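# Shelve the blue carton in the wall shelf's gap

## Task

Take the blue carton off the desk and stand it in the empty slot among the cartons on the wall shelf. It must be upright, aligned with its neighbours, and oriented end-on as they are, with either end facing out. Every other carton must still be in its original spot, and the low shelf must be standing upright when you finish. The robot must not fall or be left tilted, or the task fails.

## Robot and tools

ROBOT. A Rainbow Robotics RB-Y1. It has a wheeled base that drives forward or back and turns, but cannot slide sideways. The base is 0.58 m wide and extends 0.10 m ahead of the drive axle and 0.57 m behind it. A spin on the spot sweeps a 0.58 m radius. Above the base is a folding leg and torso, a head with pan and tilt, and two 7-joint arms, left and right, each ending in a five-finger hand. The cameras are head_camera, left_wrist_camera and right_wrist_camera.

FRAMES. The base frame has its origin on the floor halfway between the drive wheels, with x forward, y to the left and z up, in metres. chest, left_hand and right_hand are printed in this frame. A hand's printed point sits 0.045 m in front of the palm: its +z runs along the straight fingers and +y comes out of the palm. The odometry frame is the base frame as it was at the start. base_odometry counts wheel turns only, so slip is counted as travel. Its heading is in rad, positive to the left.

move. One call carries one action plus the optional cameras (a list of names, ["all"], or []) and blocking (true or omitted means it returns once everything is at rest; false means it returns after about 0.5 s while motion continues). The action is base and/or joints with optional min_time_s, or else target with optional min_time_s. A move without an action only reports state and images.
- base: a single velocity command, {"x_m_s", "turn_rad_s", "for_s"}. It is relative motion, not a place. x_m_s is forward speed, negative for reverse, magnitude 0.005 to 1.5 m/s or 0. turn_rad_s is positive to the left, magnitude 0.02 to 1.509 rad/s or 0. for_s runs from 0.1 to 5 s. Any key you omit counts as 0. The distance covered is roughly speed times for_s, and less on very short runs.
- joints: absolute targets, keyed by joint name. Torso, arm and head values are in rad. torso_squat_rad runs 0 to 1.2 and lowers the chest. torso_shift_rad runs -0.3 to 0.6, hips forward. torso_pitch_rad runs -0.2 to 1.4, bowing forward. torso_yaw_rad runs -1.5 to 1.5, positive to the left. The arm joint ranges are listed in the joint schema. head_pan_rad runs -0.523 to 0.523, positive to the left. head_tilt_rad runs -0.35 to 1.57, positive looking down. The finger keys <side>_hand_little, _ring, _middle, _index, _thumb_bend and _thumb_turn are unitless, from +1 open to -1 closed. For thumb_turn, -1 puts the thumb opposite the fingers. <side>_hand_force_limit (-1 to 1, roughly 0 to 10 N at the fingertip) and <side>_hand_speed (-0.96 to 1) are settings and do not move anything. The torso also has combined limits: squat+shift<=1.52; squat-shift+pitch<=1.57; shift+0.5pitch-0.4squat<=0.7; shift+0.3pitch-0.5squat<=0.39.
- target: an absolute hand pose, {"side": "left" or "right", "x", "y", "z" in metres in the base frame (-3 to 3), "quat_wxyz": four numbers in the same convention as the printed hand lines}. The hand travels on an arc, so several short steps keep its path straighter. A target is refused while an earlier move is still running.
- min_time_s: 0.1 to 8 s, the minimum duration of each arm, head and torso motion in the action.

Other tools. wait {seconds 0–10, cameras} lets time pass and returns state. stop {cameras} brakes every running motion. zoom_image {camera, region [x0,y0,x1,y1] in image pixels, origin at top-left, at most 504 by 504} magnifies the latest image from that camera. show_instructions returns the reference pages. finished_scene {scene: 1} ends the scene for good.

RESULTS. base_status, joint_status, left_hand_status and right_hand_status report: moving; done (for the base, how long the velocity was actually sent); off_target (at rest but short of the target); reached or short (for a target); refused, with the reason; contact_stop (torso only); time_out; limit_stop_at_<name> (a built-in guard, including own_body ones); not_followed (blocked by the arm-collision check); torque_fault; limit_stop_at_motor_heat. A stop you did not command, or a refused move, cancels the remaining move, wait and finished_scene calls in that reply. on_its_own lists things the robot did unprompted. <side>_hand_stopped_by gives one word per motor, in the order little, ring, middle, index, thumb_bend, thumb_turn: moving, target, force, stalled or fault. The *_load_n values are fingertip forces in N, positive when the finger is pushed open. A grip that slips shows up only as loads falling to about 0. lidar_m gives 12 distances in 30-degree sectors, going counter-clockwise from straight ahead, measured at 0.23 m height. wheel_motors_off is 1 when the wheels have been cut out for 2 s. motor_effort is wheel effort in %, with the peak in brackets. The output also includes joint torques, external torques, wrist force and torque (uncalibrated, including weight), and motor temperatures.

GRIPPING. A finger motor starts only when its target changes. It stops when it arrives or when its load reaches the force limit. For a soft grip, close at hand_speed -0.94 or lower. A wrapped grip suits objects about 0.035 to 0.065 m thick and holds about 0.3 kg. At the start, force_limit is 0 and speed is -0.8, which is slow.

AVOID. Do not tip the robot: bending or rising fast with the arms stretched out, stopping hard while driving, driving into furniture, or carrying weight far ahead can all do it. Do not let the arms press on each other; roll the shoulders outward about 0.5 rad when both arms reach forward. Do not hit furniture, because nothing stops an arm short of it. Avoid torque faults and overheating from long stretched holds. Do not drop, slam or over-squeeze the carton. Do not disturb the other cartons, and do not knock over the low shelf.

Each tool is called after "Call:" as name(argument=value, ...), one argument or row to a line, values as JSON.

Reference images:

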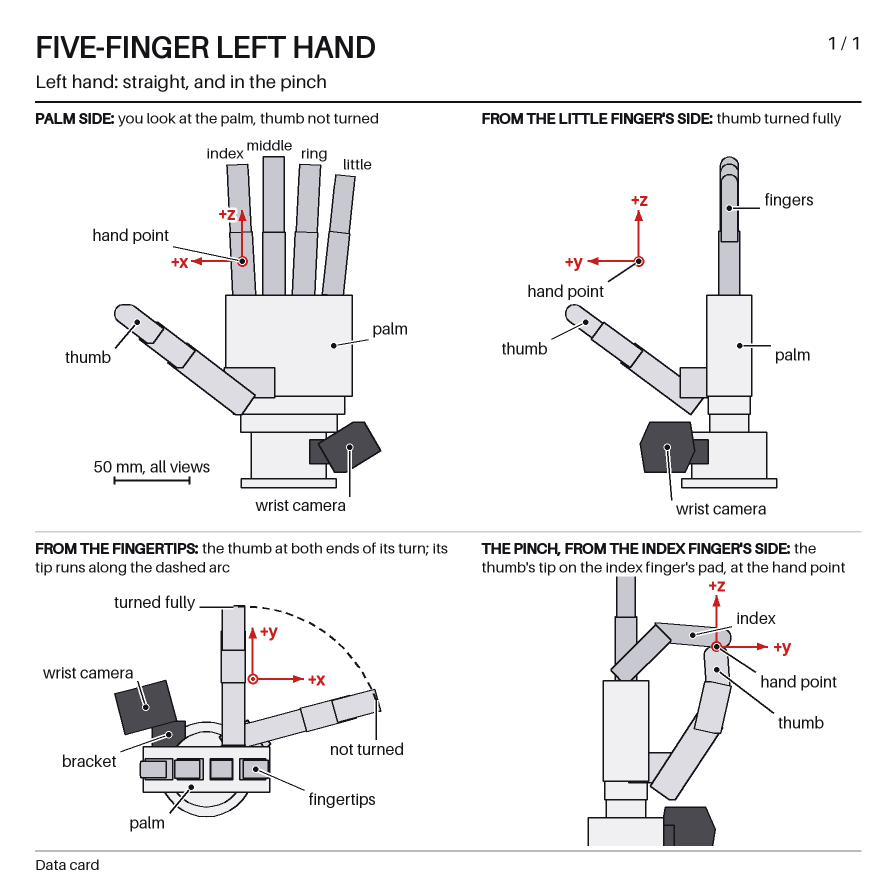

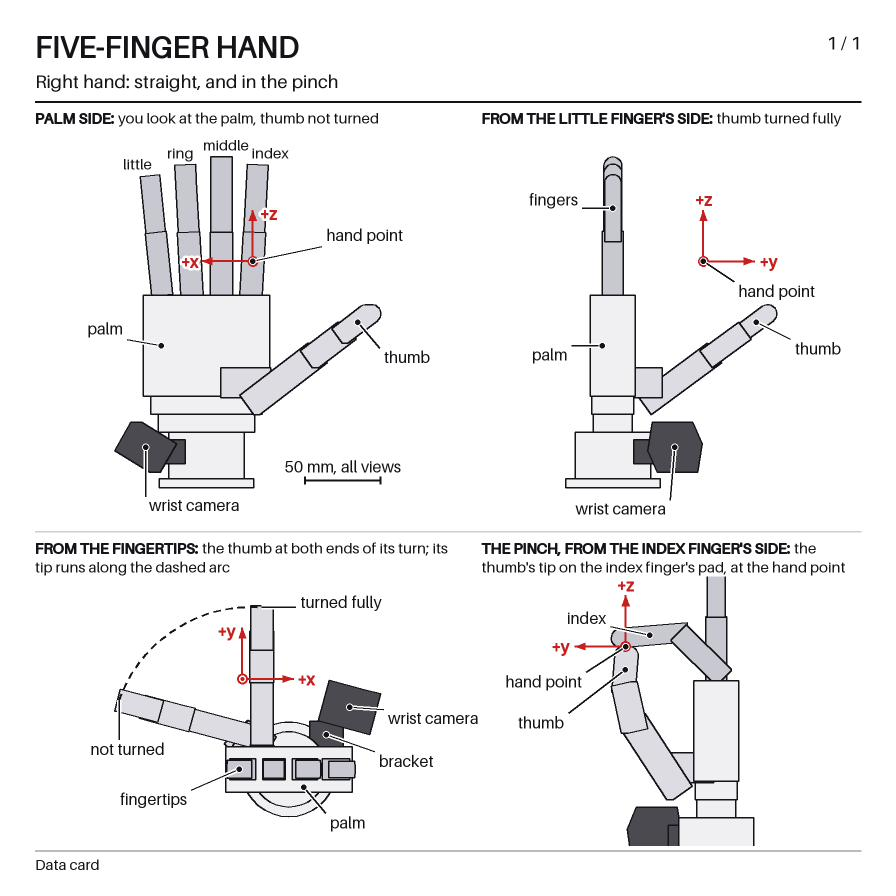

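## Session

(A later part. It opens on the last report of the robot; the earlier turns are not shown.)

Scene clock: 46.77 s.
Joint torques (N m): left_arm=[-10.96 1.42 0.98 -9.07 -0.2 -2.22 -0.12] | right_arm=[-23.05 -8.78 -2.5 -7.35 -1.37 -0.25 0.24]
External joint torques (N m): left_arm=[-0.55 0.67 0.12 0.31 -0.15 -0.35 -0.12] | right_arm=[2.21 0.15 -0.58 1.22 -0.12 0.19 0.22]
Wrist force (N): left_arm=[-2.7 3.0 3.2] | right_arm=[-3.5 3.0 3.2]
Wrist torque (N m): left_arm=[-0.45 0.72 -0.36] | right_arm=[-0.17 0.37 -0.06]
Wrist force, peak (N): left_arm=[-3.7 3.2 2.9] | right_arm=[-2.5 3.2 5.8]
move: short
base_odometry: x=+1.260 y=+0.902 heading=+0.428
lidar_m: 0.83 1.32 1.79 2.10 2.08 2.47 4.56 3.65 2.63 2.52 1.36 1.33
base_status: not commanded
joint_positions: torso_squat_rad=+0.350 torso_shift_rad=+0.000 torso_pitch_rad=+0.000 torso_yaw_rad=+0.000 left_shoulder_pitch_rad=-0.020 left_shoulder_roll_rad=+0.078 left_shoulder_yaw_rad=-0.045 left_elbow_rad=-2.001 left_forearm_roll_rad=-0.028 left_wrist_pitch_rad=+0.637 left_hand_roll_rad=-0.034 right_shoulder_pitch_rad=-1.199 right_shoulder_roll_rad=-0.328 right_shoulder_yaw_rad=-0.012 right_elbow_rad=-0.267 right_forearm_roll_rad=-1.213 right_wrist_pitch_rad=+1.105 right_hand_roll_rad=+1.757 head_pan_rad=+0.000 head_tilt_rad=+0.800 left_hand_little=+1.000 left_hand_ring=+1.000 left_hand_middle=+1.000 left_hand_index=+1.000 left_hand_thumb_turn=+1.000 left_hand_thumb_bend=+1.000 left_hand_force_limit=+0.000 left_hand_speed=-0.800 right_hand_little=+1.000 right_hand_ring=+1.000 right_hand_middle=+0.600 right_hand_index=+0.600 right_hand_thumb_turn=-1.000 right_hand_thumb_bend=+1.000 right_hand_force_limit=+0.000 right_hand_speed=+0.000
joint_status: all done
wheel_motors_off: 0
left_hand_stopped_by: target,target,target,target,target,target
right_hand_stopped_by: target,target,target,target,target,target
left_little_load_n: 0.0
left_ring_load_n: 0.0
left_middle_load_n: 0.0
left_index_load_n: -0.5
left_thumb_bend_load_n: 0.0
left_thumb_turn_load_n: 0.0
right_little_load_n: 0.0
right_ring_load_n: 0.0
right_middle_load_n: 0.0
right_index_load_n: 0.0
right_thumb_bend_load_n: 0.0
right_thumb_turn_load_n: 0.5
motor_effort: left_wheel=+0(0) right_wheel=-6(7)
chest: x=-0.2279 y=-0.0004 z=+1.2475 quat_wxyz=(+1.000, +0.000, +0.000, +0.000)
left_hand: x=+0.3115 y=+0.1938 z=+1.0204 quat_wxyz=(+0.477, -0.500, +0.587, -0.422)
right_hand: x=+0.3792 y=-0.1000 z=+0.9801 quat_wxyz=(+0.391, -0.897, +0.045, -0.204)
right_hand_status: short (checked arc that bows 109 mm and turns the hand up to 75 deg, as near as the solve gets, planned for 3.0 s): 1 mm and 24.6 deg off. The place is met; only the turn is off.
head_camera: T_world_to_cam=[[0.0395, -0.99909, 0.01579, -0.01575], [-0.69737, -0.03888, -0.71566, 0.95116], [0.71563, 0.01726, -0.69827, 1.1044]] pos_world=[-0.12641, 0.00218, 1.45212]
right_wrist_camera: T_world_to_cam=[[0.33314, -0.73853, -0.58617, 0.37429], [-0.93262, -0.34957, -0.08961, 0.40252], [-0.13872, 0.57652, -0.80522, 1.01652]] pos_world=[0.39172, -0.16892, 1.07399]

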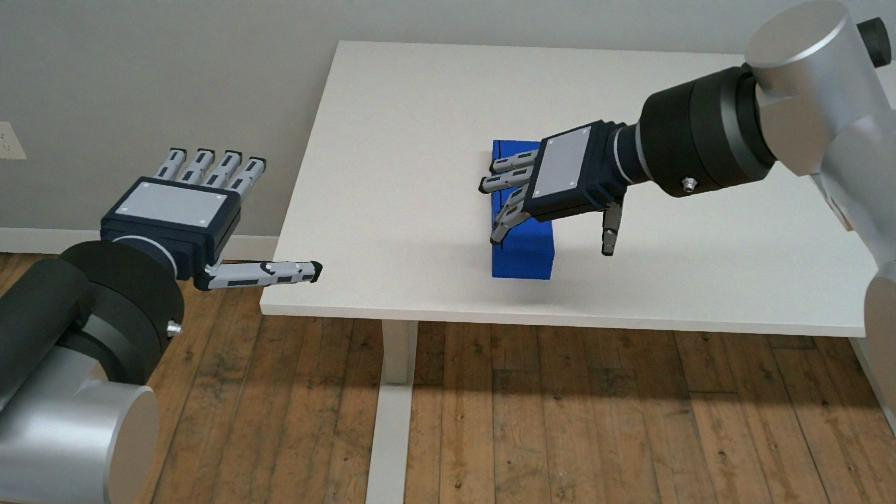

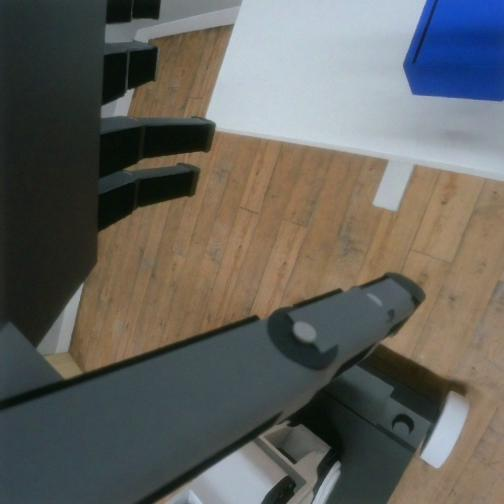

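Call:
move(
  joints={"torso_squat_rad": 0.8, "torso_pitch_rad": 0.3},
  min_time_s=3,
  cameras=["head_camera"],
)

Call:
move(
  target={"side": "right", "x": 0.42, "y": -0.10, "z": 0.90, "quat_wxyz": [0.4384, -0.8988, 0, 0]},
  min_time_s=3,
  cameras=["head_camera", "right_wrist_camera"],
)

Scene clock: 51.13 s.
Joint torques (N m): left_arm=[-7.14 1.19 0.36 -9.21 -0.25 -2.07 -0.27] | right_arm=[-19.74 -8.1 -2.42 -6.35 -1.1 0.2 0.09]
External joint torques (N m): left_arm=[-1.22 0.5 -0.32 0.36 -0.23 -0.37 -0.27] | right_arm=[1.91 -0.11 -0.75 0.92 0.05 0.06 0.08]
Wrist force (N): left_arm=[-3.0 2.4 4.4] | right_arm=[-1.8 2.3 3.1]
Wrist torque (N m): left_arm=[-0.56 0.79 -0.36] | right_arm=[-0.22 0.29 0.04]
Wrist force, peak (N): left_arm=[-2.9 3.0 4.6] | right_arm=[-4.0 3.0 3.8]
move: done
base_odometry: x=+1.260 y=+0.902 heading=+0.428
lidar_m: 0.83 1.31 1.79 2.09 2.09 2.47 4.57 3.66 2.64 2.52 1.36 1.32
base_status: not commanded
joint_positions: torso_squat_rad=+0.800 torso_shift_rad=+0.000 torso_pitch_rad=+0.300 torso_yaw_rad=+0.000 left_shoulder_pitch_rad=-0.020 left_shoulder_roll_rad=+0.078 left_shoulder_yaw_rad=-0.045 left_elbow_rad=-2.001 left_forearm_roll_rad=-0.028 left_wrist_pitch_rad=+0.637 left_hand_roll_rad=-0.034 right_shoulder_pitch_rad=-1.199 right_shoulder_roll_rad=-0.328 right_shoulder_yaw_rad=-0.012 right_elbow_rad=-0.267 right_forearm_roll_rad=-1.213 right_wrist_pitch_rad=+1.105 right_hand_roll_rad=+1.757 head_pan_rad=+0.000 head_tilt_rad=+0.800 left_hand_little=+1.000 left_hand_ring=+1.000 left_hand_middle=+1.000 left_hand_index=+1.000 left_hand_thumb_turn=+1.000 left_hand_thumb_bend=+1.000 left_hand_force_limit=+0.000 left_hand_speed=-0.800 right_hand_little=+1.000 right_hand_ring=+1.000 right_hand_middle=+0.600 right_hand_index=+0.600 right_hand_thumb_turn=-1.000 right_hand_thumb_bend=+1.000 right_hand_force_limit=+0.000 right_hand_speed=+0.000
joint_status: all done
wheel_motors_off: 0
left_hand_stopped_by: target,target,target,target,target,target
right_hand_stopped_by: target,target,target,target,target,target
left_little_load_n: -0.5
left_ring_load_n: 0.0
left_middle_load_n: 0.0
left_index_load_n: -0.5
left_thumb_bend_load_n: 0.0
left_thumb_turn_load_n: 0.0
right_little_load_n: 0.0
right_ring_load_n: 0.0
right_middle_load_n: 0.0
right_index_load_n: 0.0
right_thumb_bend_load_n: 0.0
right_thumb_turn_load_n: 0.0
motor_effort: left_wheel=+0(0) right_wheel=-7(7)
chest: x=-0.1366 y=-0.0003 z=+1.0638 quat_wxyz=(+0.989, +0.000, +0.149, +0.000)
left_hand: x=+0.3117 y=+0.1940 z=+0.6876 quat_wxyz=(+0.384, -0.557, +0.651, -0.343)
right_hand: x=+0.3645 y=-0.0998 z=+0.6290 quat_wxyz=(+0.380, -0.917, +0.103, -0.067)
head_camera: T_world_to_cam=[[0.04253, -0.99909, 0.00338, -0.00276], [-0.87762, -0.03898, -0.47777, 0.60576], [0.47747, 0.01736, -0.87848, 1.07004]] pos_world=[0.02083, 0.00228, 1.22943]

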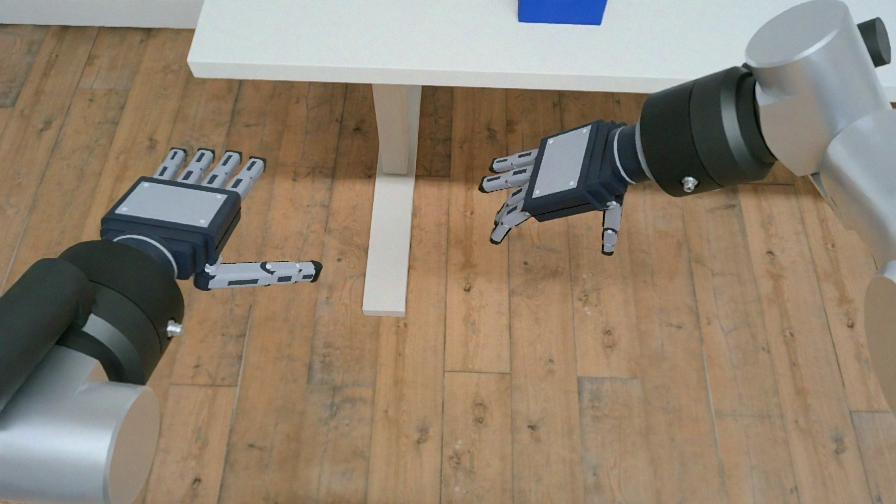

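Scene clock: 54.47 s.
Joint torques (N m): left_arm=[-6.72 1.13 0.67 -9 -0.29 -2.11 -0.12] | right_arm=[-23.6 -10.81 -2.75 -7.74 -1.81 -0.2 -0.1]
External joint torques (N m): left_arm=[-0.8 0.44 -0.02 0.57 -0.26 -0.41 -0.12] | right_arm=[1.62 -1.18 -0.57 0.31 -0.35 0.03 -0.11]
Wrist force (N): left_arm=[-2.8 2.3 4.8] | right_arm=[-2.6 2.4 2.1]
Wrist torque (N m): left_arm=[-0.59 0.74 -0.35] | right_arm=[-0.18 0.46 -0.09]
Wrist force, peak (N): left_arm=[-3.2 2.6 4.8] | right_arm=[-2.4 3.0 3.7]
move: short
base_odometry: x=+1.260 y=+0.902 heading=+0.428
lidar_m: 0.83 1.32 1.79 2.09 2.08 2.48 4.56 3.65 2.63 2.52 1.36 1.33
base_status: not commanded
joint_positions: torso_squat_rad=+0.800 torso_shift_rad=+0.000 torso_pitch_rad=+0.300 torso_yaw_rad=+0.000 left_shoulder_pitch_rad=-0.020 left_shoulder_roll_rad=+0.078 left_shoulder_yaw_rad=-0.045 left_elbow_rad=-2.001 left_forearm_roll_rad=-0.028 left_wrist_pitch_rad=+0.637 left_hand_roll_rad=-0.034 right_shoulder_pitch_rad=-1.651 right_shoulder_roll_rad=-0.542 right_shoulder_yaw_rad=-0.018 right_elbow_rad=-0.267 right_forearm_roll_rad=-1.253 right_wrist_pitch_rad=+1.571 right_hand_roll_rad=+1.560 head_pan_rad=+0.000 head_tilt_rad=+0.800 left_hand_little=+1.000 left_hand_ring=+1.000 left_hand_middle=+1.000 left_hand_index=+1.000 left_hand_thumb_turn=+1.000 left_hand_thumb_bend=+1.000 left_hand_force_limit=+0.000 left_hand_speed=-0.800 right_hand_little=+1.000 right_hand_ring=+1.000 right_hand_middle=+0.600 right_hand_index=+0.600 right_hand_thumb_turn=-1.000 right_hand_thumb_bend=+1.000 right_hand_force_limit=+0.000 right_hand_speed=+0.000
joint_status: all done
wheel_motors_off: 0
left_hand_stopped_by: target,target,target,target,target,target
right_hand_stopped_by: target,target,target,target,target,target
left_little_load_n: 0.0
left_ring_load_n: 0.0
left_middle_load_n: 0.0
left_index_load_n: 0.0
left_thumb_bend_load_n: 0.0
left_thumb_turn_load_n: 0.0
right_little_load_n: 0.0
right_ring_load_n: 0.0
right_middle_load_n: 0.0
right_index_load_n: 0.0
right_thumb_bend_load_n: 0.0
right_thumb_turn_load_n: 0.0
motor_effort: left_wheel=+0(0) right_wheel=-7(7)
chest: x=-0.1366 y=-0.0003 z=+1.0638 quat_wxyz=(+0.989, +0.000, +0.149, +0.000)
left_hand: x=+0.3117 y=+0.1940 z=+0.6876 quat_wxyz=(+0.384, -0.557, +0.651, -0.343)
right_hand: x=+0.4193 y=-0.1000 z=+0.8998 quat_wxyz=(+0.432, -0.900, +0.012, -0.053)
right_hand_status: short (checked arc that bows 23 mm and turns the hand up to 12 deg, as near as the solve gets, planned for 3.0 s): 1 mm and 6.3 deg off. The place is met; only the turn is off.
head_camera: T_world_to_cam=[[0.04253, -0.99909, 0.00338, -0.00276], [-0.87762, -0.03898, -0.47777, 0.60576], [0.47747, 0.01736, -0.87848, 1.07004]] pos_world=[0.02083, 0.00228, 1.22943]
right_wrist_camera: T_world_to_cam=[[0.3076, -0.62822, -0.71465, 0.4512], [-0.84614, -0.52414, 0.09655, 0.21151], [-0.43522, 0.575, -0.69279, 0.9804]] pos_world=[0.46687, -0.16941, 0.98124]

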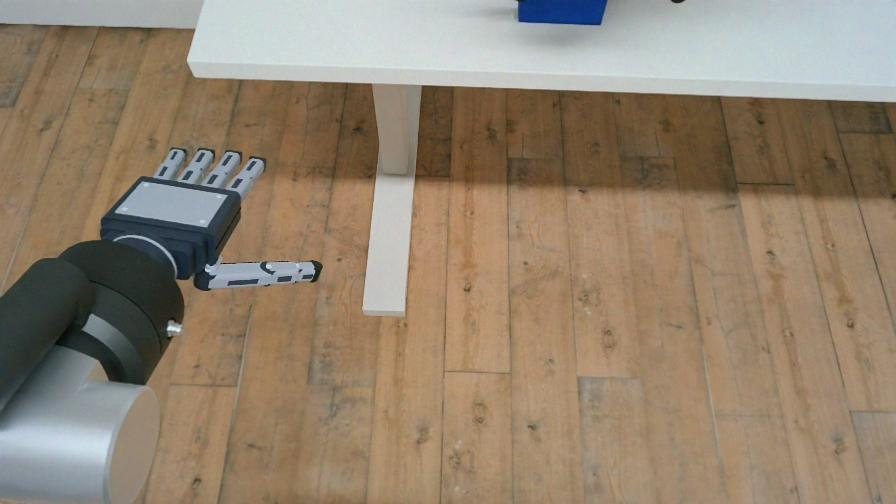

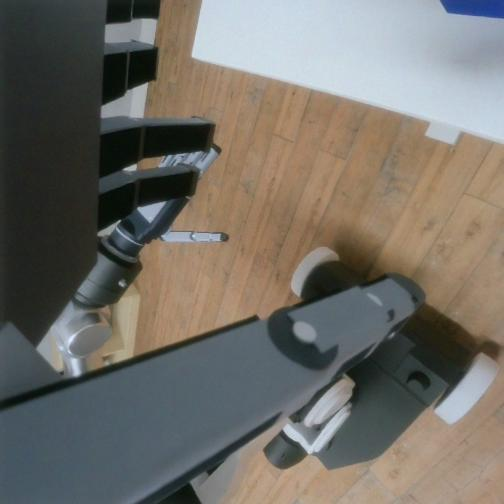

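Call:
move(
  target={"side": "right", "x": 0.34, "y": -0.10, "z": 0.80, "quat_wxyz": [0.4384, -0.8988, 0, 0]},
  min_time_s=3,
  cameras=["head_camera", "right_wrist_camera"],
)

Scene clock: 60.37 s.
Joint torques (N m): left_arm=[-6.78 1.26 0.41 -9.17 -0.14 -2.12 -0.06] | right_arm=[-16.97 -8.65 -4.46 -8.34 -1.82 -0.16 -0.38]
External joint torques (N m): left_arm=[-0.87 0.57 -0.28 0.4 -0.12 -0.43 -0.06] | right_arm=[4.8 0.66 -0.75 -0.43 -0.35 0.17 -0.39]
Wrist force (N): left_arm=[-3.7 2.7 4.6] | right_arm=[-1.5 2.7 2.9]
Wrist torque (N m): left_arm=[-0.55 0.92 -0.40] | right_arm=[-0.24 0.28 0.03]
Wrist force, peak (N): left_arm=[-3.5 2.5 5.0] | right_arm=[-2.4 3.0 3.6]
move: done
base_odometry: x=+1.260 y=+0.902 heading=+0.428
lidar_m: 0.83 1.32 1.80 2.10 2.09 2.48 4.57 3.65 2.63 2.53 1.36 1.32
base_status: not commanded
joint_positions: torso_squat_rad=+0.800 torso_shift_rad=+0.000 torso_pitch_rad=+0.300 torso_yaw_rad=+0.000 left_shoulder_pitch_rad=-0.020 left_shoulder_roll_rad=+0.078 left_shoulder_yaw_rad=-0.045 left_elbow_rad=-2.001 left_forearm_roll_rad=-0.028 left_wrist_pitch_rad=+0.637 left_hand_roll_rad=-0.034 right_shoulder_pitch_rad=-1.133 right_shoulder_roll_rad=-0.467 right_shoulder_yaw_rad=-0.059 right_elbow_rad=-0.921 right_forearm_roll_rad=-1.289 right_wrist_pitch_rad=+1.661 right_hand_roll_rad=+1.381 head_pan_rad=+0.000 head_tilt_rad=+0.800 left_hand_little=+1.000 left_hand_ring=+1.000 left_hand_middle=+1.000 left_hand_index=+1.000 left_hand_thumb_turn=+1.000 left_hand_thumb_bend=+1.000 left_hand_force_limit=+0.000 left_hand_speed=-0.800 right_hand_little=+1.000 right_hand_ring=+1.000 right_hand_middle=+0.600 right_hand_index=+0.600 right_hand_thumb_turn=-1.000 right_hand_thumb_bend=+1.000 right_hand_force_limit=+0.000 right_hand_speed=+0.000
joint_status: all done
wheel_motors_off: 0
left_hand_stopped_by: target,target,target,target,target,target
right_hand_stopped_by: target,target,target,target,target,target
left_little_load_n: 0.0
left_ring_load_n: 0.0
left_middle_load_n: 0.0
left_index_load_n: 0.0
left_thumb_bend_load_n: 0.0
left_thumb_turn_load_n: 0.0
right_little_load_n: 0.0
right_ring_load_n: 0.0
right_middle_load_n: 0.0
right_index_load_n: 0.0
right_thumb_bend_load_n: 0.0
right_thumb_turn_load_n: 0.0
motor_effort: left_wheel=+0(0) right_wheel=-7(7)
chest: x=-0.1366 y=-0.0003 z=+1.0638 quat_wxyz=(+0.989, +0.000, +0.149, +0.000)
left_hand: x=+0.3117 y=+0.1940 z=+0.6876 quat_wxyz=(+0.384, -0.557, +0.651, -0.343)
right_hand: x=+0.3398 y=-0.0999 z=+0.8005 quat_wxyz=(+0.439, -0.898, -0.001, +0.003)
right_hand_status: reached (checked arc that bows 10 mm and turns the hand up to 7 deg, planned for 3.0 s): 1 mm and 0.4 deg off.
head_camera: T_world_to_cam=[[0.04253, -0.99909, 0.00338, -0.00276], [-0.87762, -0.03898, -0.47777, 0.60576], [0.47747, 0.01736, -0.87848, 1.07004]] pos_world=[0.02083, 0.00228, 1.22943]
right_wrist_camera: T_world_to_cam=[[0.28729, -0.5956, -0.75015, 0.44329], [-0.79376, -0.58637, 0.16158, 0.07781], [-0.53611, 0.54902, -0.64122, 0.8674]] pos_world=[0.39943, -0.16657, 0.87616]

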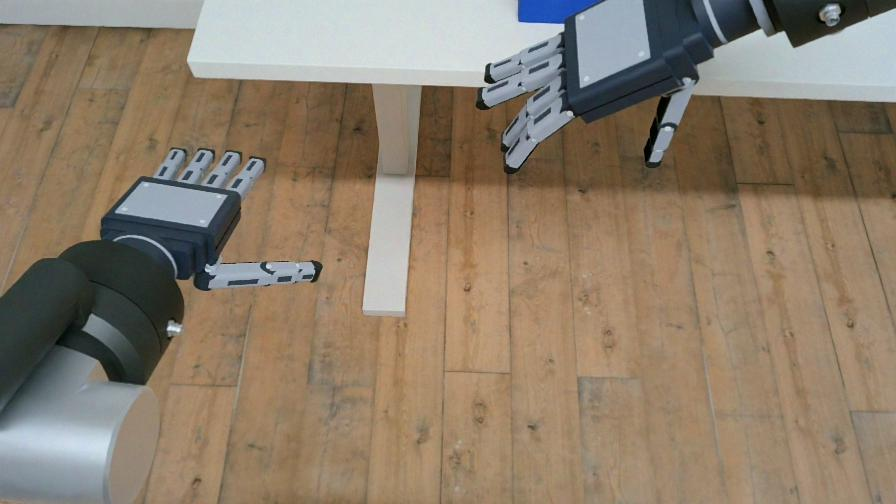

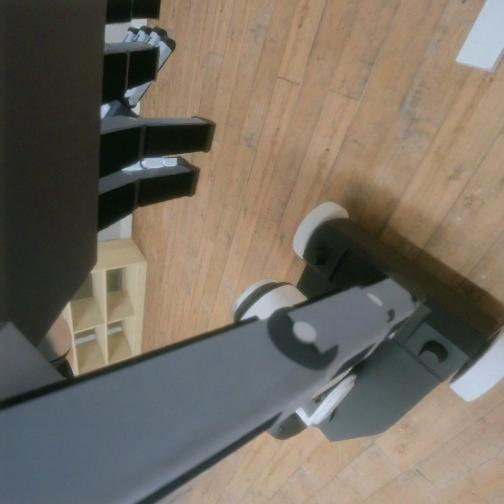

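Call:
move(
  joints={"left_shoulder_pitch_rad": -0.3, "left_shoulder_roll_rad": 0.15, "left_shoulder_yaw_rad": 0, "left_elbow_rad": -0.05, "left_forearm_roll_rad": 0, "left_wrist_pitch_rad": 0, "left_hand_roll_rad": 1.57},
  min_time_s=2,
  cameras=[],
)

Call:
move(
  target={"side": "right", "x": 0.34, "y": -0.09, "z": 0.92, "quat_wxyz": [0.4384, -0.8988, 0, 0]},
  min_time_s=1.5,
  cameras=[],
)

Call:
move(
  base={"x_m_s": 0.2, "for_s": 1.85},
  cameras=["head_camera", "right_wrist_camera"],
)

Scene clock: 64.00 s.
Joint torques (N m): left_arm=[0.2 4.82 1.35 1.43 0 -0.27 -0.26] | right_arm=[-17.58 -9.23 -4.02 -7.88 -1.78 -0.19 -0.34]
External joint torques (N m): left_arm=[0.49 1.29 1.23 0.69 -0.01 -0.12 -0.26] | right_arm=[4.19 0.08 -0.31 0.03 -0.32 0.14 -0.34]
Wrist force (N): left_arm=[-4.3 -1.1 7.0] | right_arm=[-0.7 2.5 1.9]
Wrist torque (N m): left_arm=[-0.90 0.97 -0.28] | right_arm=[-0.21 0.23 0.07]
Wrist force, peak (N): left_arm=[-5.7 -0.9 7.7] | right_arm=[-1.8 3.7 3.1]
move: done
base_odometry: x=+1.260 y=+0.902 heading=+0.428
lidar_m: 0.83 1.32 1.79 2.09 2.09 2.48 4.57 3.65 2.63 2.52 1.36 1.32
base_status: not commanded
joint_positions: torso_squat_rad=+0.800 torso_shift_rad=+0.000 torso_pitch_rad=+0.300 torso_yaw_rad=+0.000 left_shoulder_pitch_rad=-0.300 left_shoulder_roll_rad=+0.150 left_shoulder_yaw_rad=+0.000 left_elbow_rad=-0.050 left_forearm_roll_rad=+0.000 left_wrist_pitch_rad=+0.000 left_hand_roll_rad=+1.570 right_shoulder_pitch_rad=-1.132 right_shoulder_roll_rad=-0.467 right_shoulder_yaw_rad=-0.059 right_elbow_rad=-0.921 right_forearm_roll_rad=-1.289 right_wrist_pitch_rad=+1.661 right_hand_roll_rad=+1.381 head_pan_rad=+0.000 head_tilt_rad=+0.800 left_hand_little=+1.000 left_hand_ring=+1.000 left_hand_middle=+1.000 left_hand_index=+1.000 left_hand_thumb_turn=+1.000 left_hand_thumb_bend=+1.000 left_hand_force_limit=+0.000 left_hand_speed=-0.800 right_hand_little=+1.000 right_hand_ring=+1.000 right_hand_middle=+0.600 right_hand_index=+0.600 right_hand_thumb_turn=-1.000 right_hand_thumb_bend=+1.000 right_hand_force_limit=+0.000 right_hand_speed=+0.000
joint_status: all done
wheel_motors_off: 0
left_hand_stopped_by: target,target,target,target,target,target
right_hand_stopped_by: target,target,target,target,target,target
left_little_load_n: 0.0
left_ring_load_n: 0.0
left_middle_load_n: 0.0
left_index_load_n: -0.5
left_thumb_bend_load_n: 0.0
left_thumb_turn_load_n: 0.0
right_little_load_n: 0.0
right_ring_load_n: 0.0
right_middle_load_n: 0.5
right_index_load_n: 0.0
right_thumb_bend_load_n: 0.0
right_thumb_turn_load_n: 0.0
motor_effort: left_wheel=+0(0) right_wheel=-7(7)
chest: x=-0.1366 y=-0.0003 z=+1.0638 quat_wxyz=(+0.989, +0.000, +0.149, +0.000)
left_hand: x=-0.0646 y=+0.2633 z=+0.3307 quat_wxyz=(+0.066, -0.996, +0.053, -0.020)
right_hand: x=+0.3398 y=-0.0999 z=+0.8005 quat_wxyz=(+0.440, -0.898, -0.001, +0.003)

Scene clock: 65.83 s.
Joint torques (N m): left_arm=[-0.41 4.7 1.36 1.34 -0.05 -0.14 -0.12] | right_arm=[-21.07 -10.25 -4.33 -7.5 -1.54 -0.54 -0.5]
External joint torques (N m): left_arm=[-0.12 1.17 1.24 0.59 -0.06 0.01 -0.12] | right_arm=[1.51 -0.76 -0.29 -0.22 -0.25 0.24 -0.51]
Wrist force (N): left_arm=[-3.8 -2.2 7.0] | right_arm=[-1.3 3.5 2.0]
Wrist torque (N m): left_arm=[-1.07 0.94 -0.19] | right_arm=[-0.03 0.26 -0.01]
Wrist force, peak (N): left_arm=[-4.2 -1.7 7.9] | right_arm=[-1.5 3.7 3.0]
move: done
base_odometry: x=+1.260 y=+0.902 heading=+0.428
lidar_m: 0.83 1.32 1.78 2.09 2.09 2.48 4.56 3.66 2.64 2.52 1.36 1.32
base_status: not commanded
joint_positions: torso_squat_rad=+0.800 torso_shift_rad=+0.000 torso_pitch_rad=+0.300 torso_yaw_rad=+0.000 left_shoulder_pitch_rad=-0.300 left_shoulder_roll_rad=+0.150 left_shoulder_yaw_rad=+0.000 left_elbow_rad=-0.050 left_forearm_roll_rad=+0.000 left_wrist_pitch_rad=+0.000 left_hand_roll_rad=+1.570 right_shoulder_pitch_rad=-1.278 right_shoulder_roll_rad=-0.523 right_shoulder_yaw_rad=-0.094 right_elbow_rad=-1.096 right_forearm_roll_rad=-1.342 right_wrist_pitch_rad=+1.808 right_hand_roll_rad=+1.085 head_pan_rad=+0.000 head_tilt_rad=+0.800 left_hand_little=+1.000 left_hand_ring=+1.000 left_hand_middle=+1.000 left_hand_index=+1.000 left_hand_thumb_turn=+1.000 left_hand_thumb_bend=+1.000 left_hand_force_limit=+0.000 left_hand_speed=-0.800 right_hand_little=+1.000 right_hand_ring=+1.000 right_hand_middle=+0.600 right_hand_index=+0.600 right_hand_thumb_turn=-1.000 right_hand_thumb_bend=+1.000 right_hand_force_limit=+0.000 right_hand_speed=+0.000
joint_status: all done
wheel_motors_off: 0
left_hand_stopped_by: target,target,target,target,target,target
right_hand_stopped_by: target,target,target,target,target,target
left_little_load_n: -0.5
left_ring_load_n: 0.0
left_middle_load_n: 0.0
left_index_load_n: 0.0
left_thumb_bend_load_n: 0.0
left_thumb_turn_load_n: 0.0
right_little_load_n: 0.0
right_ring_load_n: 0.0
right_middle_load_n: 0.0
right_index_load_n: 0.0
right_thumb_bend_load_n: 0.0
right_thumb_turn_load_n: 0.0
motor_effort: left_wheel=+0(0) right_wheel=-7(7)
chest: x=-0.1366 y=-0.0003 z=+1.0638 quat_wxyz=(+0.989, +0.000, +0.149, +0.000)
left_hand: x=-0.0646 y=+0.2633 z=+0.3307 quat_wxyz=(+0.066, -0.996, +0.053, -0.020)
right_hand: x=+0.3399 y=-0.0900 z=+0.9197 quat_wxyz=(+0.438, -0.899, +0.000, +0.000)
right_hand_status: reached (checked arc that bows 5 mm and turns the hand up to 1 deg, planned for 1.5 s): 0 mm and 0.1 deg off.

Scene clock: 68.60 s.
Joint torques (N m): left_arm=[-0.02 4.91 1.27 1.58 -0.04 -0.09 -0.22] | right_arm=[-20.47 -9.68 -4.02 -7.21 -1.5 -0.75 -0.23]
External joint torques (N m): left_arm=[0.26 1.38 1.15 0.84 -0.06 0.06 -0.22] | right_arm=[2.12 -0.19 0.02 0.07 -0.21 0.04 -0.24]
Wrist force (N): left_arm=[-3.9 -2.0 7.5] | right_arm=[-1.1 3.0 2.7]
Wrist torque (N m): left_arm=[-1.07 0.94 -0.19] | right_arm=[-0.12 0.21 -0.05]
Wrist force, peak (N): left_arm=[-4.5 -2.0 7.7] | right_arm=[-0.3 4.0 4.1]
move: done
base_odometry: x=+1.600 y=+1.057 heading=+0.428
lidar_m: 0.46 0.47 1.27 2.09 2.17 2.76 4.94 3.65 2.63 2.55 1.16 0.94
base_status: done (sent for 1.87 of 1.87 s)
joint_positions: torso_squat_rad=+0.800 torso_shift_rad=+0.000 torso_pitch_rad=+0.300 torso_yaw_rad=+0.000 left_shoulder_pitch_rad=-0.300 left_shoulder_roll_rad=+0.150 left_shoulder_yaw_rad=+0.000 left_elbow_rad=-0.050 left_forearm_roll_rad=+0.000 left_wrist_pitch_rad=+0.000 left_hand_roll_rad=+1.570 right_shoulder_pitch_rad=-1.278 right_shoulder_roll_rad=-0.523 right_shoulder_yaw_rad=-0.094 right_elbow_rad=-1.096 right_forearm_roll_rad=-1.342 right_wrist_pitch_rad=+1.808 right_hand_roll_rad=+1.085 head_pan_rad=+0.000 head_tilt_rad=+0.800 left_hand_little=+1.000 left_hand_ring=+1.000 left_hand_middle=+1.000 left_hand_index=+1.000 left_hand_thumb_turn=+1.000 left_hand_thumb_bend=+1.000 left_hand_force_limit=+0.000 left_hand_speed=-0.800 right_hand_little=+1.000 right_hand_ring=+1.000 right_hand_middle=+0.600 right_hand_index=+0.600 right_hand_thumb_turn=-1.000 right_hand_thumb_bend=+1.000 right_hand_force_limit=+0.000 right_hand_speed=+0.000
joint_status: not commanded
wheel_motors_off: 0
left_hand_stopped_by: target,target,target,target,target,target
right_hand_stopped_by: target,target,target,target,target,target
left_little_load_n: 0.0
left_ring_load_n: 0.0
left_middle_load_n: 0.0
left_index_load_n: 0.0
left_thumb_bend_load_n: 0.0
left_thumb_turn_load_n: 0.0
right_little_load_n: 0.0
right_ring_load_n: 0.0
right_middle_load_n: 0.0
right_index_load_n: 0.0
right_thumb_bend_load_n: 0.0
right_thumb_turn_load_n: 0.5
motor_effort: left_wheel=-1(30) right_wheel=-2(27)
chest: x=-0.1365 y=-0.0003 z=+1.0638 quat_wxyz=(+0.989, +0.000, +0.150, +0.000)
left_hand: x=-0.0646 y=+0.2633 z=+0.3306 quat_wxyz=(+0.066, -0.996, +0.053, -0.020)
right_hand: x=+0.3400 y=-0.0900 z=+0.9197 quat_wxyz=(+0.438, -0.899, +0.000, +0.000)
head_camera: T_world_to_cam=[[0.04253, -0.99909, 0.00337, -0.00275], [-0.87768, -0.03898, -0.47765, 0.60566], [0.47735, 0.01736, -0.87854, 1.06999]] pos_world=[0.02093, 0.00228, 1.22933]
right_wrist_camera: T_world_to_cam=[[0.28758, -0.59864, -0.74762, 0.53582], [-0.79666, -0.5828, 0.16022, 0.06707], [-0.53163, 0.54952, -0.64452, 0.9401]] pos_world=[0.39912, -0.15676, 0.99575]

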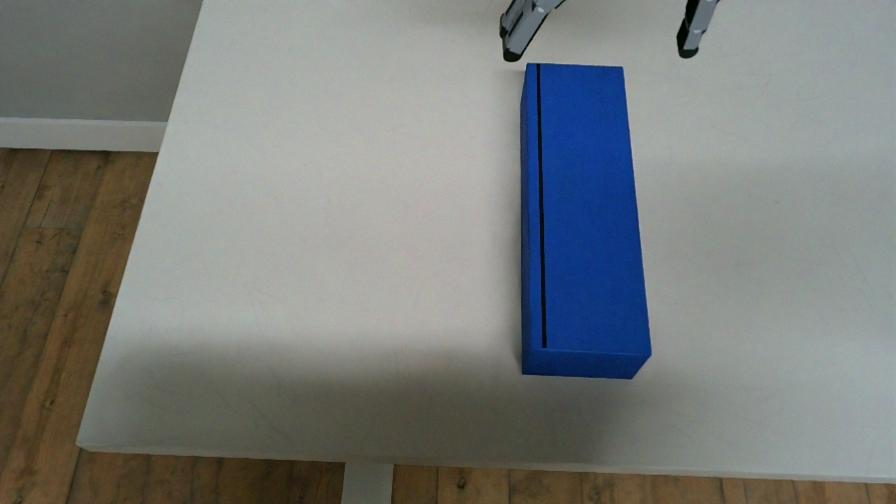

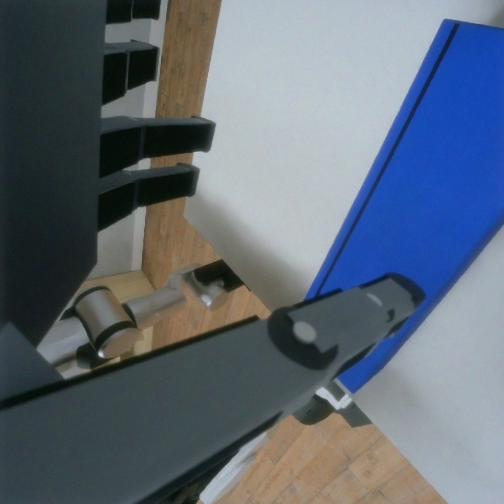

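Call:
move(
  joints={"right_hand_index": 0.8, "right_hand_middle": 0.8, "right_hand_ring": 0.8, "right_hand_little": 0.8},
  cameras=[],
)

Call:
move(
  target={"side": "right", "x": 0.309, "y": -0.0965, "z": 0.85, "quat_wxyz": [0.4384, -0.8988, 0, 0]},
  min_time_s=2,
  cameras=["head_camera", "right_wrist_camera"],
)

Scene clock: 70.83 s.
Joint torques (N m): left_arm=[0.42 4.57 1.29 1.34 0.15 -0.3 -0.19] | right_arm=[-20.86 -9.89 -4.39 -7.06 -1.33 -0.95 -0.4]
External joint torques (N m): left_arm=[0.7 1.04 1.17 0.59 0.14 -0.15 -0.19] | right_arm=[1.73 -0.4 -0.35 0.21 -0.04 -0.17 -0.41]
Wrist force (N): left_arm=[-4.2 -1.9 7.1] | right_arm=[-0.8 3.4 3.0]
Wrist torque (N m): left_arm=[-1.02 0.98 -0.24] | right_arm=[-0.08 0.10 0.03]
Wrist force, peak (N): left_arm=[-4.5 -1.5 7.7] | right_arm=[-1.4 3.9 3.2]
move: done
base_odometry: x=+1.600 y=+1.057 heading=+0.428
lidar_m: 0.47 0.47 1.27 2.10 2.17 2.76 4.94 3.65 2.63 2.55 1.17 0.94
base_status: not commanded
joint_positions: torso_squat_rad=+0.800 torso_shift_rad=+0.000 torso_pitch_rad=+0.300 torso_yaw_rad=+0.000 left_shoulder_pitch_rad=-0.300 left_shoulder_roll_rad=+0.150 left_shoulder_yaw_rad=+0.000 left_elbow_rad=-0.050 left_forearm_roll_rad=+0.000 left_wrist_pitch_rad=+0.000 left_hand_roll_rad=+1.570 right_shoulder_pitch_rad=-1.278 right_shoulder_roll_rad=-0.523 right_shoulder_yaw_rad=-0.094 right_elbow_rad=-1.096 right_forearm_roll_rad=-1.342 right_wrist_pitch_rad=+1.808 right_hand_roll_rad=+1.085 head_pan_rad=+0.000 head_tilt_rad=+0.800 left_hand_little=+1.000 left_hand_ring=+1.000 left_hand_middle=+1.000 left_hand_index=+1.000 left_hand_thumb_turn=+1.000 left_hand_thumb_bend=+1.000 left_hand_force_limit=+0.000 left_hand_speed=-0.800 right_hand_little=+0.800 right_hand_ring=+0.800 right_hand_middle=+0.800 right_hand_index=+0.800 right_hand_thumb_turn=-1.000 right_hand_thumb_bend=+1.000 right_hand_force_limit=+0.000 right_hand_speed=+0.000
joint_status: all done
wheel_motors_off: 0
left_hand_stopped_by: target,target,target,target,target,target
right_hand_stopped_by: target,target,target,target,target,target
left_little_load_n: 0.0
left_ring_load_n: 0.0
left_middle_load_n: 0.0
left_index_load_n: 0.0
left_thumb_bend_load_n: 0.0
left_thumb_turn_load_n: 0.0
right_little_load_n: 0.0
right_ring_load_n: 0.0
right_middle_load_n: 0.0
right_index_load_n: 0.0
right_thumb_bend_load_n: 0.0
right_thumb_turn_load_n: 0.0
motor_effort: left_wheel=-1(1) right_wheel=-2(3)
chest: x=-0.1365 y=-0.0003 z=+1.0638 quat_wxyz=(+0.989, +0.000, +0.150, +0.000)
left_hand: x=-0.0646 y=+0.2633 z=+0.3306 quat_wxyz=(+0.066, -0.996, +0.053, -0.020)
right_hand: x=+0.3400 y=-0.0900 z=+0.9197 quat_wxyz=(+0.438, -0.899, +0.000, +0.000)

Scene clock: 73.17 s.
Joint torques (N m): left_arm=[0.1 4.72 1.29 1.27 0.09 -0.3 -0.26] | right_arm=[-16.28 -8.43 -4.59 -7.9 -1.05 -1.06 0.33]
External joint torques (N m): left_arm=[0.39 1.18 1.18 0.52 0.08 -0.15 -0.26] | right_arm=[4.03 0.5 -0.33 -0.45 0.28 -0.33 0.32]
Wrist force (N): left_arm=[-4.2 -1.4 7.6] | right_arm=[-2.3 3.1 2.6]
Wrist torque (N m): left_arm=[-0.99 1.00 -0.29] | right_arm=[-0.10 0.36 0.02]
Wrist force, peak (N): left_arm=[-4.2 -2.0 8.0] | right_arm=[-1.1 3.7 3.9]
move: done
base_odometry: x=+1.600 y=+1.057 heading=+0.428
lidar_m: 0.46 0.46 1.27 2.10 2.16 2.76 4.93 3.64 2.63 2.55 1.16 0.94
base_status: not commanded
joint_positions: torso_squat_rad=+0.800 torso_shift_rad=+0.000 torso_pitch_rad=+0.300 torso_yaw_rad=+0.000 left_shoulder_pitch_rad=-0.300 left_shoulder_roll_rad=+0.150 left_shoulder_yaw_rad=+0.000 left_elbow_rad=-0.050 left_forearm_roll_rad=+0.000 left_wrist_pitch_rad=+0.000 left_hand_roll_rad=+1.570 right_shoulder_pitch_rad=-1.037 right_shoulder_roll_rad=-0.483 right_shoulder_yaw_rad=-0.098 right_elbow_rad=-1.292 right_forearm_roll_rad=-1.331 right_wrist_pitch_rad=+1.763 right_hand_roll_rad=+1.121 head_pan_rad=+0.000 head_tilt_rad=+0.800 left_hand_little=+1.000 left_hand_ring=+1.000 left_hand_middle=+1.000 left_hand_index=+1.000 left_hand_thumb_turn=+1.000 left_hand_thumb_bend=+1.000 left_hand_force_limit=+0.000 left_hand_speed=-0.800 right_hand_little=+0.800 right_hand_ring=+0.800 right_hand_middle=+0.800 right_hand_index=+0.800 right_hand_thumb_turn=-1.000 right_hand_thumb_bend=+1.000 right_hand_force_limit=+0.000 right_hand_speed=+0.000
joint_status: all done
wheel_motors_off: 0
left_hand_stopped_by: target,target,target,target,target,target
right_hand_stopped_by: target,target,target,target,target,target
left_little_load_n: 0.0
left_ring_load_n: -0.5
left_middle_load_n: 0.0
left_index_load_n: 0.0
left_thumb_bend_load_n: 0.0
left_thumb_turn_load_n: -0.5
right_little_load_n: 0.0
right_ring_load_n: 0.0
right_middle_load_n: 0.0
right_index_load_n: -0.5
right_thumb_bend_load_n: 0.0
right_thumb_turn_load_n: 0.0
motor_effort: left_wheel=-1(1) right_wheel=-3(3)
chest: x=-0.1365 y=-0.0003 z=+1.0638 quat_wxyz=(+0.989, +0.000, +0.150, +0.000)
left_hand: x=-0.0646 y=+0.2633 z=+0.3306 quat_wxyz=(+0.066, -0.996, +0.053, -0.020)
right_hand: x=+0.3087 y=-0.0967 z=+0.8507 quat_wxyz=(+0.438, -0.899, +0.000, +0.001)
right_hand_status: reached (checked arc that bows 3 mm and turns the hand up to 1 deg, planned for 2.0 s): 1 mm and 0.2 deg off.
head_camera: T_world_to_cam=[[0.04253, -0.99909, 0.00337, -0.00275], [-0.87768, -0.03898, -0.47765, 0.60566], [0.47735, 0.01736, -0.87854, 1.06999]] pos_world=[0.02093, 0.00228, 1.22933]
right_wrist_camera: T_world_to_cam=[[0.28762, -0.59839, -0.7478, 0.48938], [-0.79557, -0.58399, 0.16131, 0.04783], [-0.53324, 0.54853, -0.64403, 0.88259]] pos_world=[0.36793, -0.16336, 0.92665]

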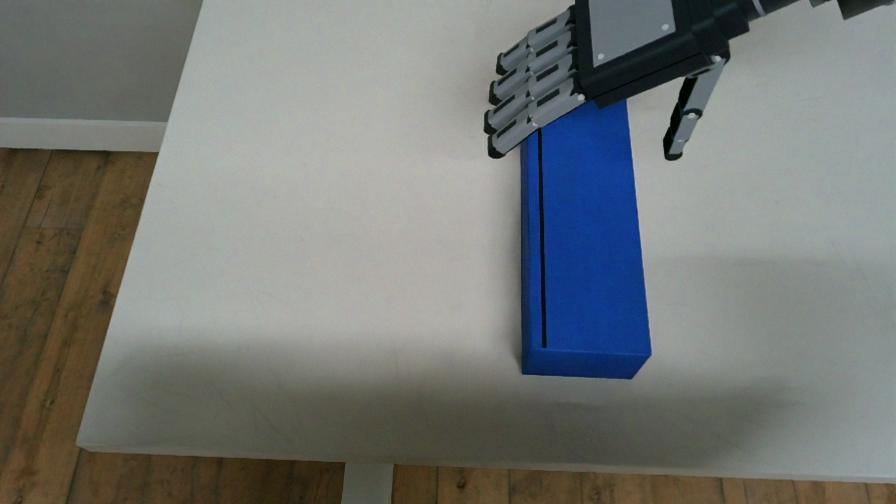

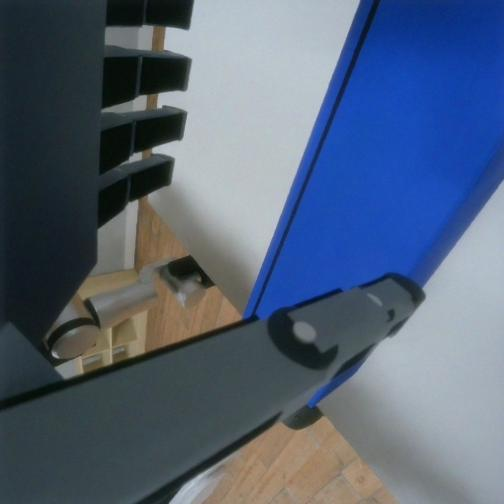

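Call:
move(
  target={"side": "right", "x": 0.313, "y": -0.102, "z": 0.80, "quat_wxyz": [0.4384, -0.8988, 0.009, -0.0044]},
  min_time_s=2,
  cameras=["head_camera", "right_wrist_camera"],
)

Call:
zoom_image(
  camera="head_camera",
  region=[440, 0, 740, 240],
)

Scene clock: 77.00 s.
Joint torques (N m): left_arm=[0.27 4.62 0.66 1.36 0.05 -0.13 -0.17] | right_arm=[-15.31 -8.04 -2.62 -6.73 -1.18 -0.63 0.4]
External joint torques (N m): left_arm=[0.56 1.08 0.54 0.62 0.03 0.02 -0.17] | right_arm=[4.54 0.79 1.48 1.11 0.22 -0.08 0.39]
Wrist force (N): left_arm=[-4.3 -0.9 7.5] | right_arm=[-1.0 2.8 2.7]
Wrist torque (N m): left_arm=[-0.89 1.01 -0.29] | right_arm=[-0.19 0.18 0.08]
Wrist force, peak (N): left_arm=[-4.5 -2.0 7.9] | right_arm=[-2.0 4.0 3.7]
move: done
base_odometry: x=+1.600 y=+1.057 heading=+0.428
lidar_m: 0.46 0.47 1.27 2.10 2.17 2.77 4.94 3.65 2.63 2.54 1.16 0.94
base_status: not commanded
joint_positions: torso_squat_rad=+0.800 torso_shift_rad=+0.000 torso_pitch_rad=+0.300 torso_yaw_rad=+0.000 left_shoulder_pitch_rad=-0.300 left_shoulder_roll_rad=+0.150 left_shoulder_yaw_rad=+0.000 left_elbow_rad=-0.050 left_forearm_roll_rad=+0.000 left_wrist_pitch_rad=+0.000 left_hand_roll_rad=+1.570 right_shoulder_pitch_rad=-0.974 right_shoulder_roll_rad=-0.459 right_shoulder_yaw_rad=-0.086 right_elbow_rad=-1.212 right_forearm_roll_rad=-1.292 right_wrist_pitch_rad=+1.683 right_hand_roll_rad=+1.246 head_pan_rad=+0.000 head_tilt_rad=+0.800 left_hand_little=+1.000 left_hand_ring=+1.000 left_hand_middle=+1.000 left_hand_index=+1.000 left_hand_thumb_turn=+1.000 left_hand_thumb_bend=+1.000 left_hand_force_limit=+0.000 left_hand_speed=-0.800 right_hand_little=+0.800 right_hand_ring=+0.800 right_hand_middle=+0.800 right_hand_index=+0.800 right_hand_thumb_turn=-1.000 right_hand_thumb_bend=+1.000 right_hand_force_limit=+0.000 right_hand_speed=+0.000
joint_status: all done
wheel_motors_off: 0
left_hand_stopped_by: target,target,target,target,target,target
right_hand_stopped_by: target,target,target,target,target,target
left_little_load_n: 0.0
left_ring_load_n: 0.0
left_middle_load_n: 0.0
left_index_load_n: 0.0
left_thumb_bend_load_n: 0.0
left_thumb_turn_load_n: 0.0
right_little_load_n: 0.0
right_ring_load_n: 0.0
right_middle_load_n: 0.0
right_index_load_n: 0.0
right_thumb_bend_load_n: 0.0
right_thumb_turn_load_n: 0.0
motor_effort: left_wheel=-1(1) right_wheel=-3(3)
chest: x=-0.1365 y=-0.0003 z=+1.0638 quat_wxyz=(+0.989, +0.000, +0.150, +0.000)
left_hand: x=-0.0646 y=+0.2633 z=+0.3306 quat_wxyz=(+0.066, -0.996, +0.053, -0.020)
right_hand: x=+0.3129 y=-0.1021 z=+0.8003 quat_wxyz=(+0.438, -0.899, +0.009, -0.005)
right_hand_status: reached (checked arc that bows 2 mm and turns the hand up to 1 deg, planned for 2.0 s): 0 mm and 0.1 deg off.
head_camera: T_world_to_cam=[[0.04253, -0.99909, 0.00337, -0.00275], [-0.87768, -0.03898, -0.47765, 0.60566], [0.47735, 0.01736, -0.87854, 1.06999]] pos_world=[0.02093, 0.00228, 1.22933]
right_wrist_camera: T_world_to_cam=[[0.27632, -0.60513, -0.74663, 0.44922], [-0.80939, -0.56542, 0.15871, 0.06449], [-0.5182, 0.56046, -0.64602, 0.8535]] pos_world=[0.37036, -0.17006, 0.87655]

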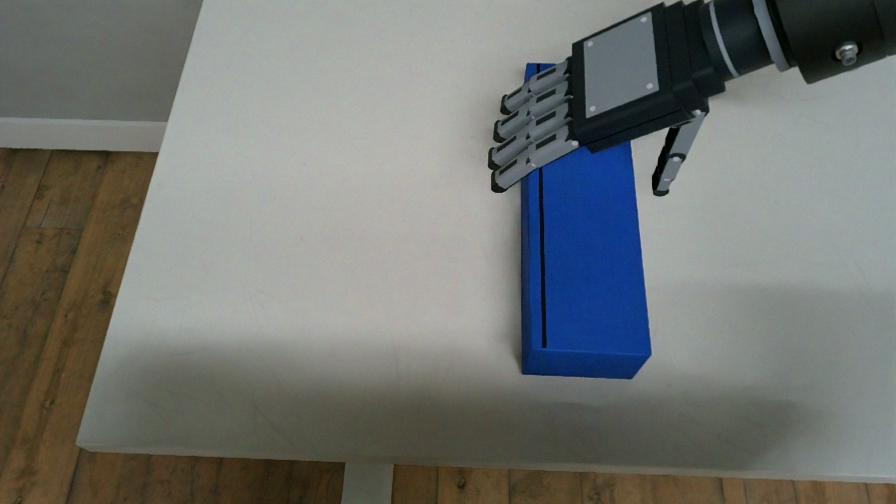

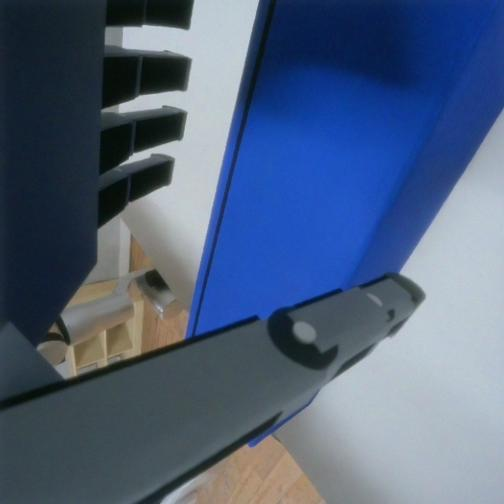

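Scaled by 1.680 from the camera's image (finer frame: 1280x720).

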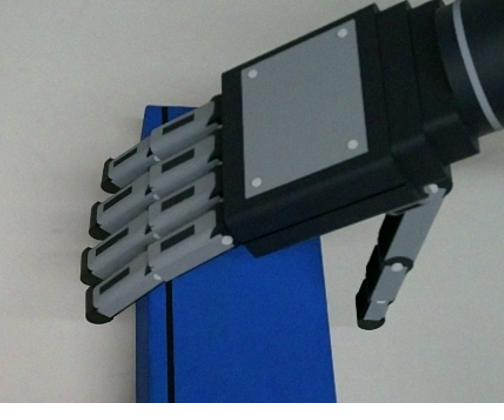

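Call:
move(
  target={"side": "right", "x": 0.313, "y": -0.101, "z": 0.772, "quat_wxyz": [0.4384, -0.8988, 0.009, -0.0044]},
  min_time_s=1.5,
  cameras=["head_camera", "right_wrist_camera"],
)

Call:
zoom_image(
  camera="head_camera",
  region=[440, 0, 740, 240],
)

Scene clock: 79.43 s.
Joint torques (N m): left_arm=[0.37 4.5 0.7 1.31 0 -0.24 -0.36] | right_arm=[-15.51 -7.69 -2.41 -6.8 -1.25 -0.81 0.12]
External joint torques (N m): left_arm=[0.65 0.97 0.59 0.56 -0.02 -0.09 -0.36] | right_arm=[4.21 0.94 1.51 1.18 0.19 -0.38 0.11]
Wrist force (N): left_arm=[-4.1 -1.5 7.2] | right_arm=[-1.0 3.0 2.2]
Wrist torque (N m): left_arm=[-0.96 0.98 -0.24] | right_arm=[-0.03 0.15 0.09]
Wrist force, peak (N): left_arm=[-4.4 -1.0 8.1] | right_arm=[-1.1 3.5 3.7]
move: done
base_odometry: x=+1.600 y=+1.057 heading=+0.428
lidar_m: 0.46 0.47 1.27 2.10 2.17 2.76 4.94 3.65 2.64 2.55 1.17 0.94
base_status: not commanded
joint_positions: torso_squat_rad=+0.800 torso_shift_rad=+0.000 torso_pitch_rad=+0.300 torso_yaw_rad=+0.000 left_shoulder_pitch_rad=-0.300 left_shoulder_roll_rad=+0.150 left_shoulder_yaw_rad=+0.000 left_elbow_rad=-0.050 left_forearm_roll_rad=+0.000 left_wrist_pitch_rad=+0.000 left_hand_roll_rad=+1.570 right_shoulder_pitch_rad=-0.956 right_shoulder_roll_rad=-0.440 right_shoulder_yaw_rad=-0.073 right_elbow_rad=-1.143 right_forearm_roll_rad=-1.275 right_wrist_pitch_rad=+1.640 right_hand_roll_rad=+1.324 head_pan_rad=+0.000 head_tilt_rad=+0.800 left_hand_little=+1.000 left_hand_ring=+1.000 left_hand_middle=+1.000 left_hand_index=+1.000 left_hand_thumb_turn=+1.000 left_hand_thumb_bend=+1.000 left_hand_force_limit=+0.000 left_hand_speed=-0.800 right_hand_little=+0.800 right_hand_ring=+0.800 right_hand_middle=+0.800 right_hand_index=+0.800 right_hand_thumb_turn=-1.000 right_hand_thumb_bend=+1.000 right_hand_force_limit=+0.000 right_hand_speed=+0.000
joint_status: all done
wheel_motors_off: 0
left_hand_stopped_by: target,target,target,target,target,target
right_hand_stopped_by: target,target,target,target,target,target
left_little_load_n: 0.0
left_ring_load_n: 0.0
left_middle_load_n: 0.0
left_index_load_n: 0.0
left_thumb_bend_load_n: 0.0
left_thumb_turn_load_n: 0.0
right_little_load_n: 0.0
right_ring_load_n: 0.0
right_middle_load_n: 0.0
right_index_load_n: 0.0
right_thumb_bend_load_n: 0.0
right_thumb_turn_load_n: 0.0
motor_effort: left_wheel=-1(1) right_wheel=-2(3)
chest: x=-0.1365 y=-0.0003 z=+1.0638 quat_wxyz=(+0.989, +0.000, +0.150, +0.000)
left_hand: x=-0.0646 y=+0.2633 z=+0.3306 quat_wxyz=(+0.066, -0.996, +0.053, -0.020)
right_hand: x=+0.3131 y=-0.1010 z=+0.7723 quat_wxyz=(+0.438, -0.899, +0.009, -0.005)
right_hand_status: reached (checked arc that bows 1 mm and turns the hand up to 0 deg, planned for 1.5 s): 0 mm and 0.1 deg off.
head_camera: T_world_to_cam=[[0.04253, -0.99909, 0.00337, -0.00275], [-0.87768, -0.03898, -0.47765, 0.60566], [0.47735, 0.01736, -0.87854, 1.06999]] pos_world=[0.02093, 0.00228, 1.22933]
right_wrist_camera: T_world_to_cam=[[0.27631, -0.60455, -0.74711, 0.42933], [-0.80894, -0.56603, 0.15884, 0.06944], [-0.51891, 0.56048, -0.64544, 0.83466]] pos_world=[0.37066, -0.16896, 0.84845]

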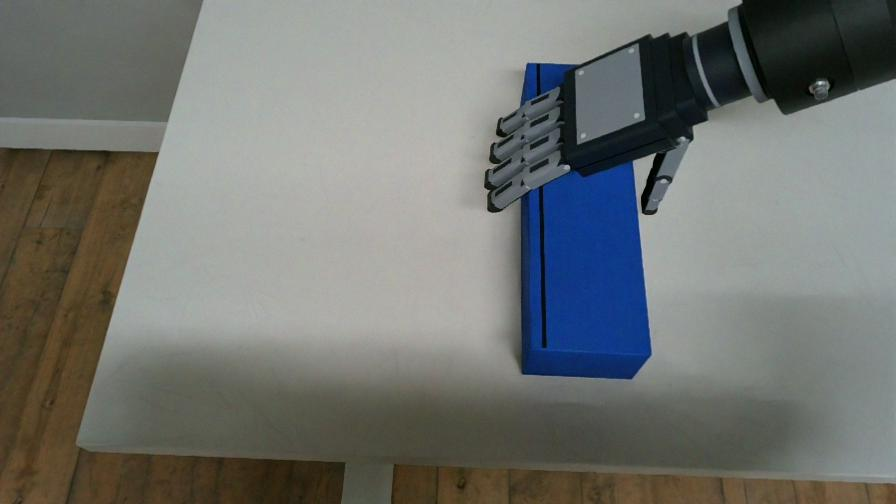

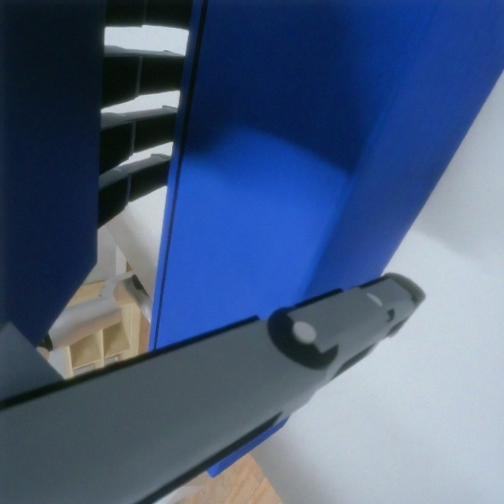

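Scaled by 1.680 from the camera's image (finer frame: 1280x720).

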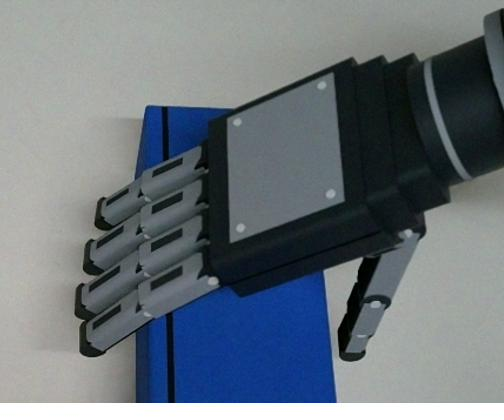

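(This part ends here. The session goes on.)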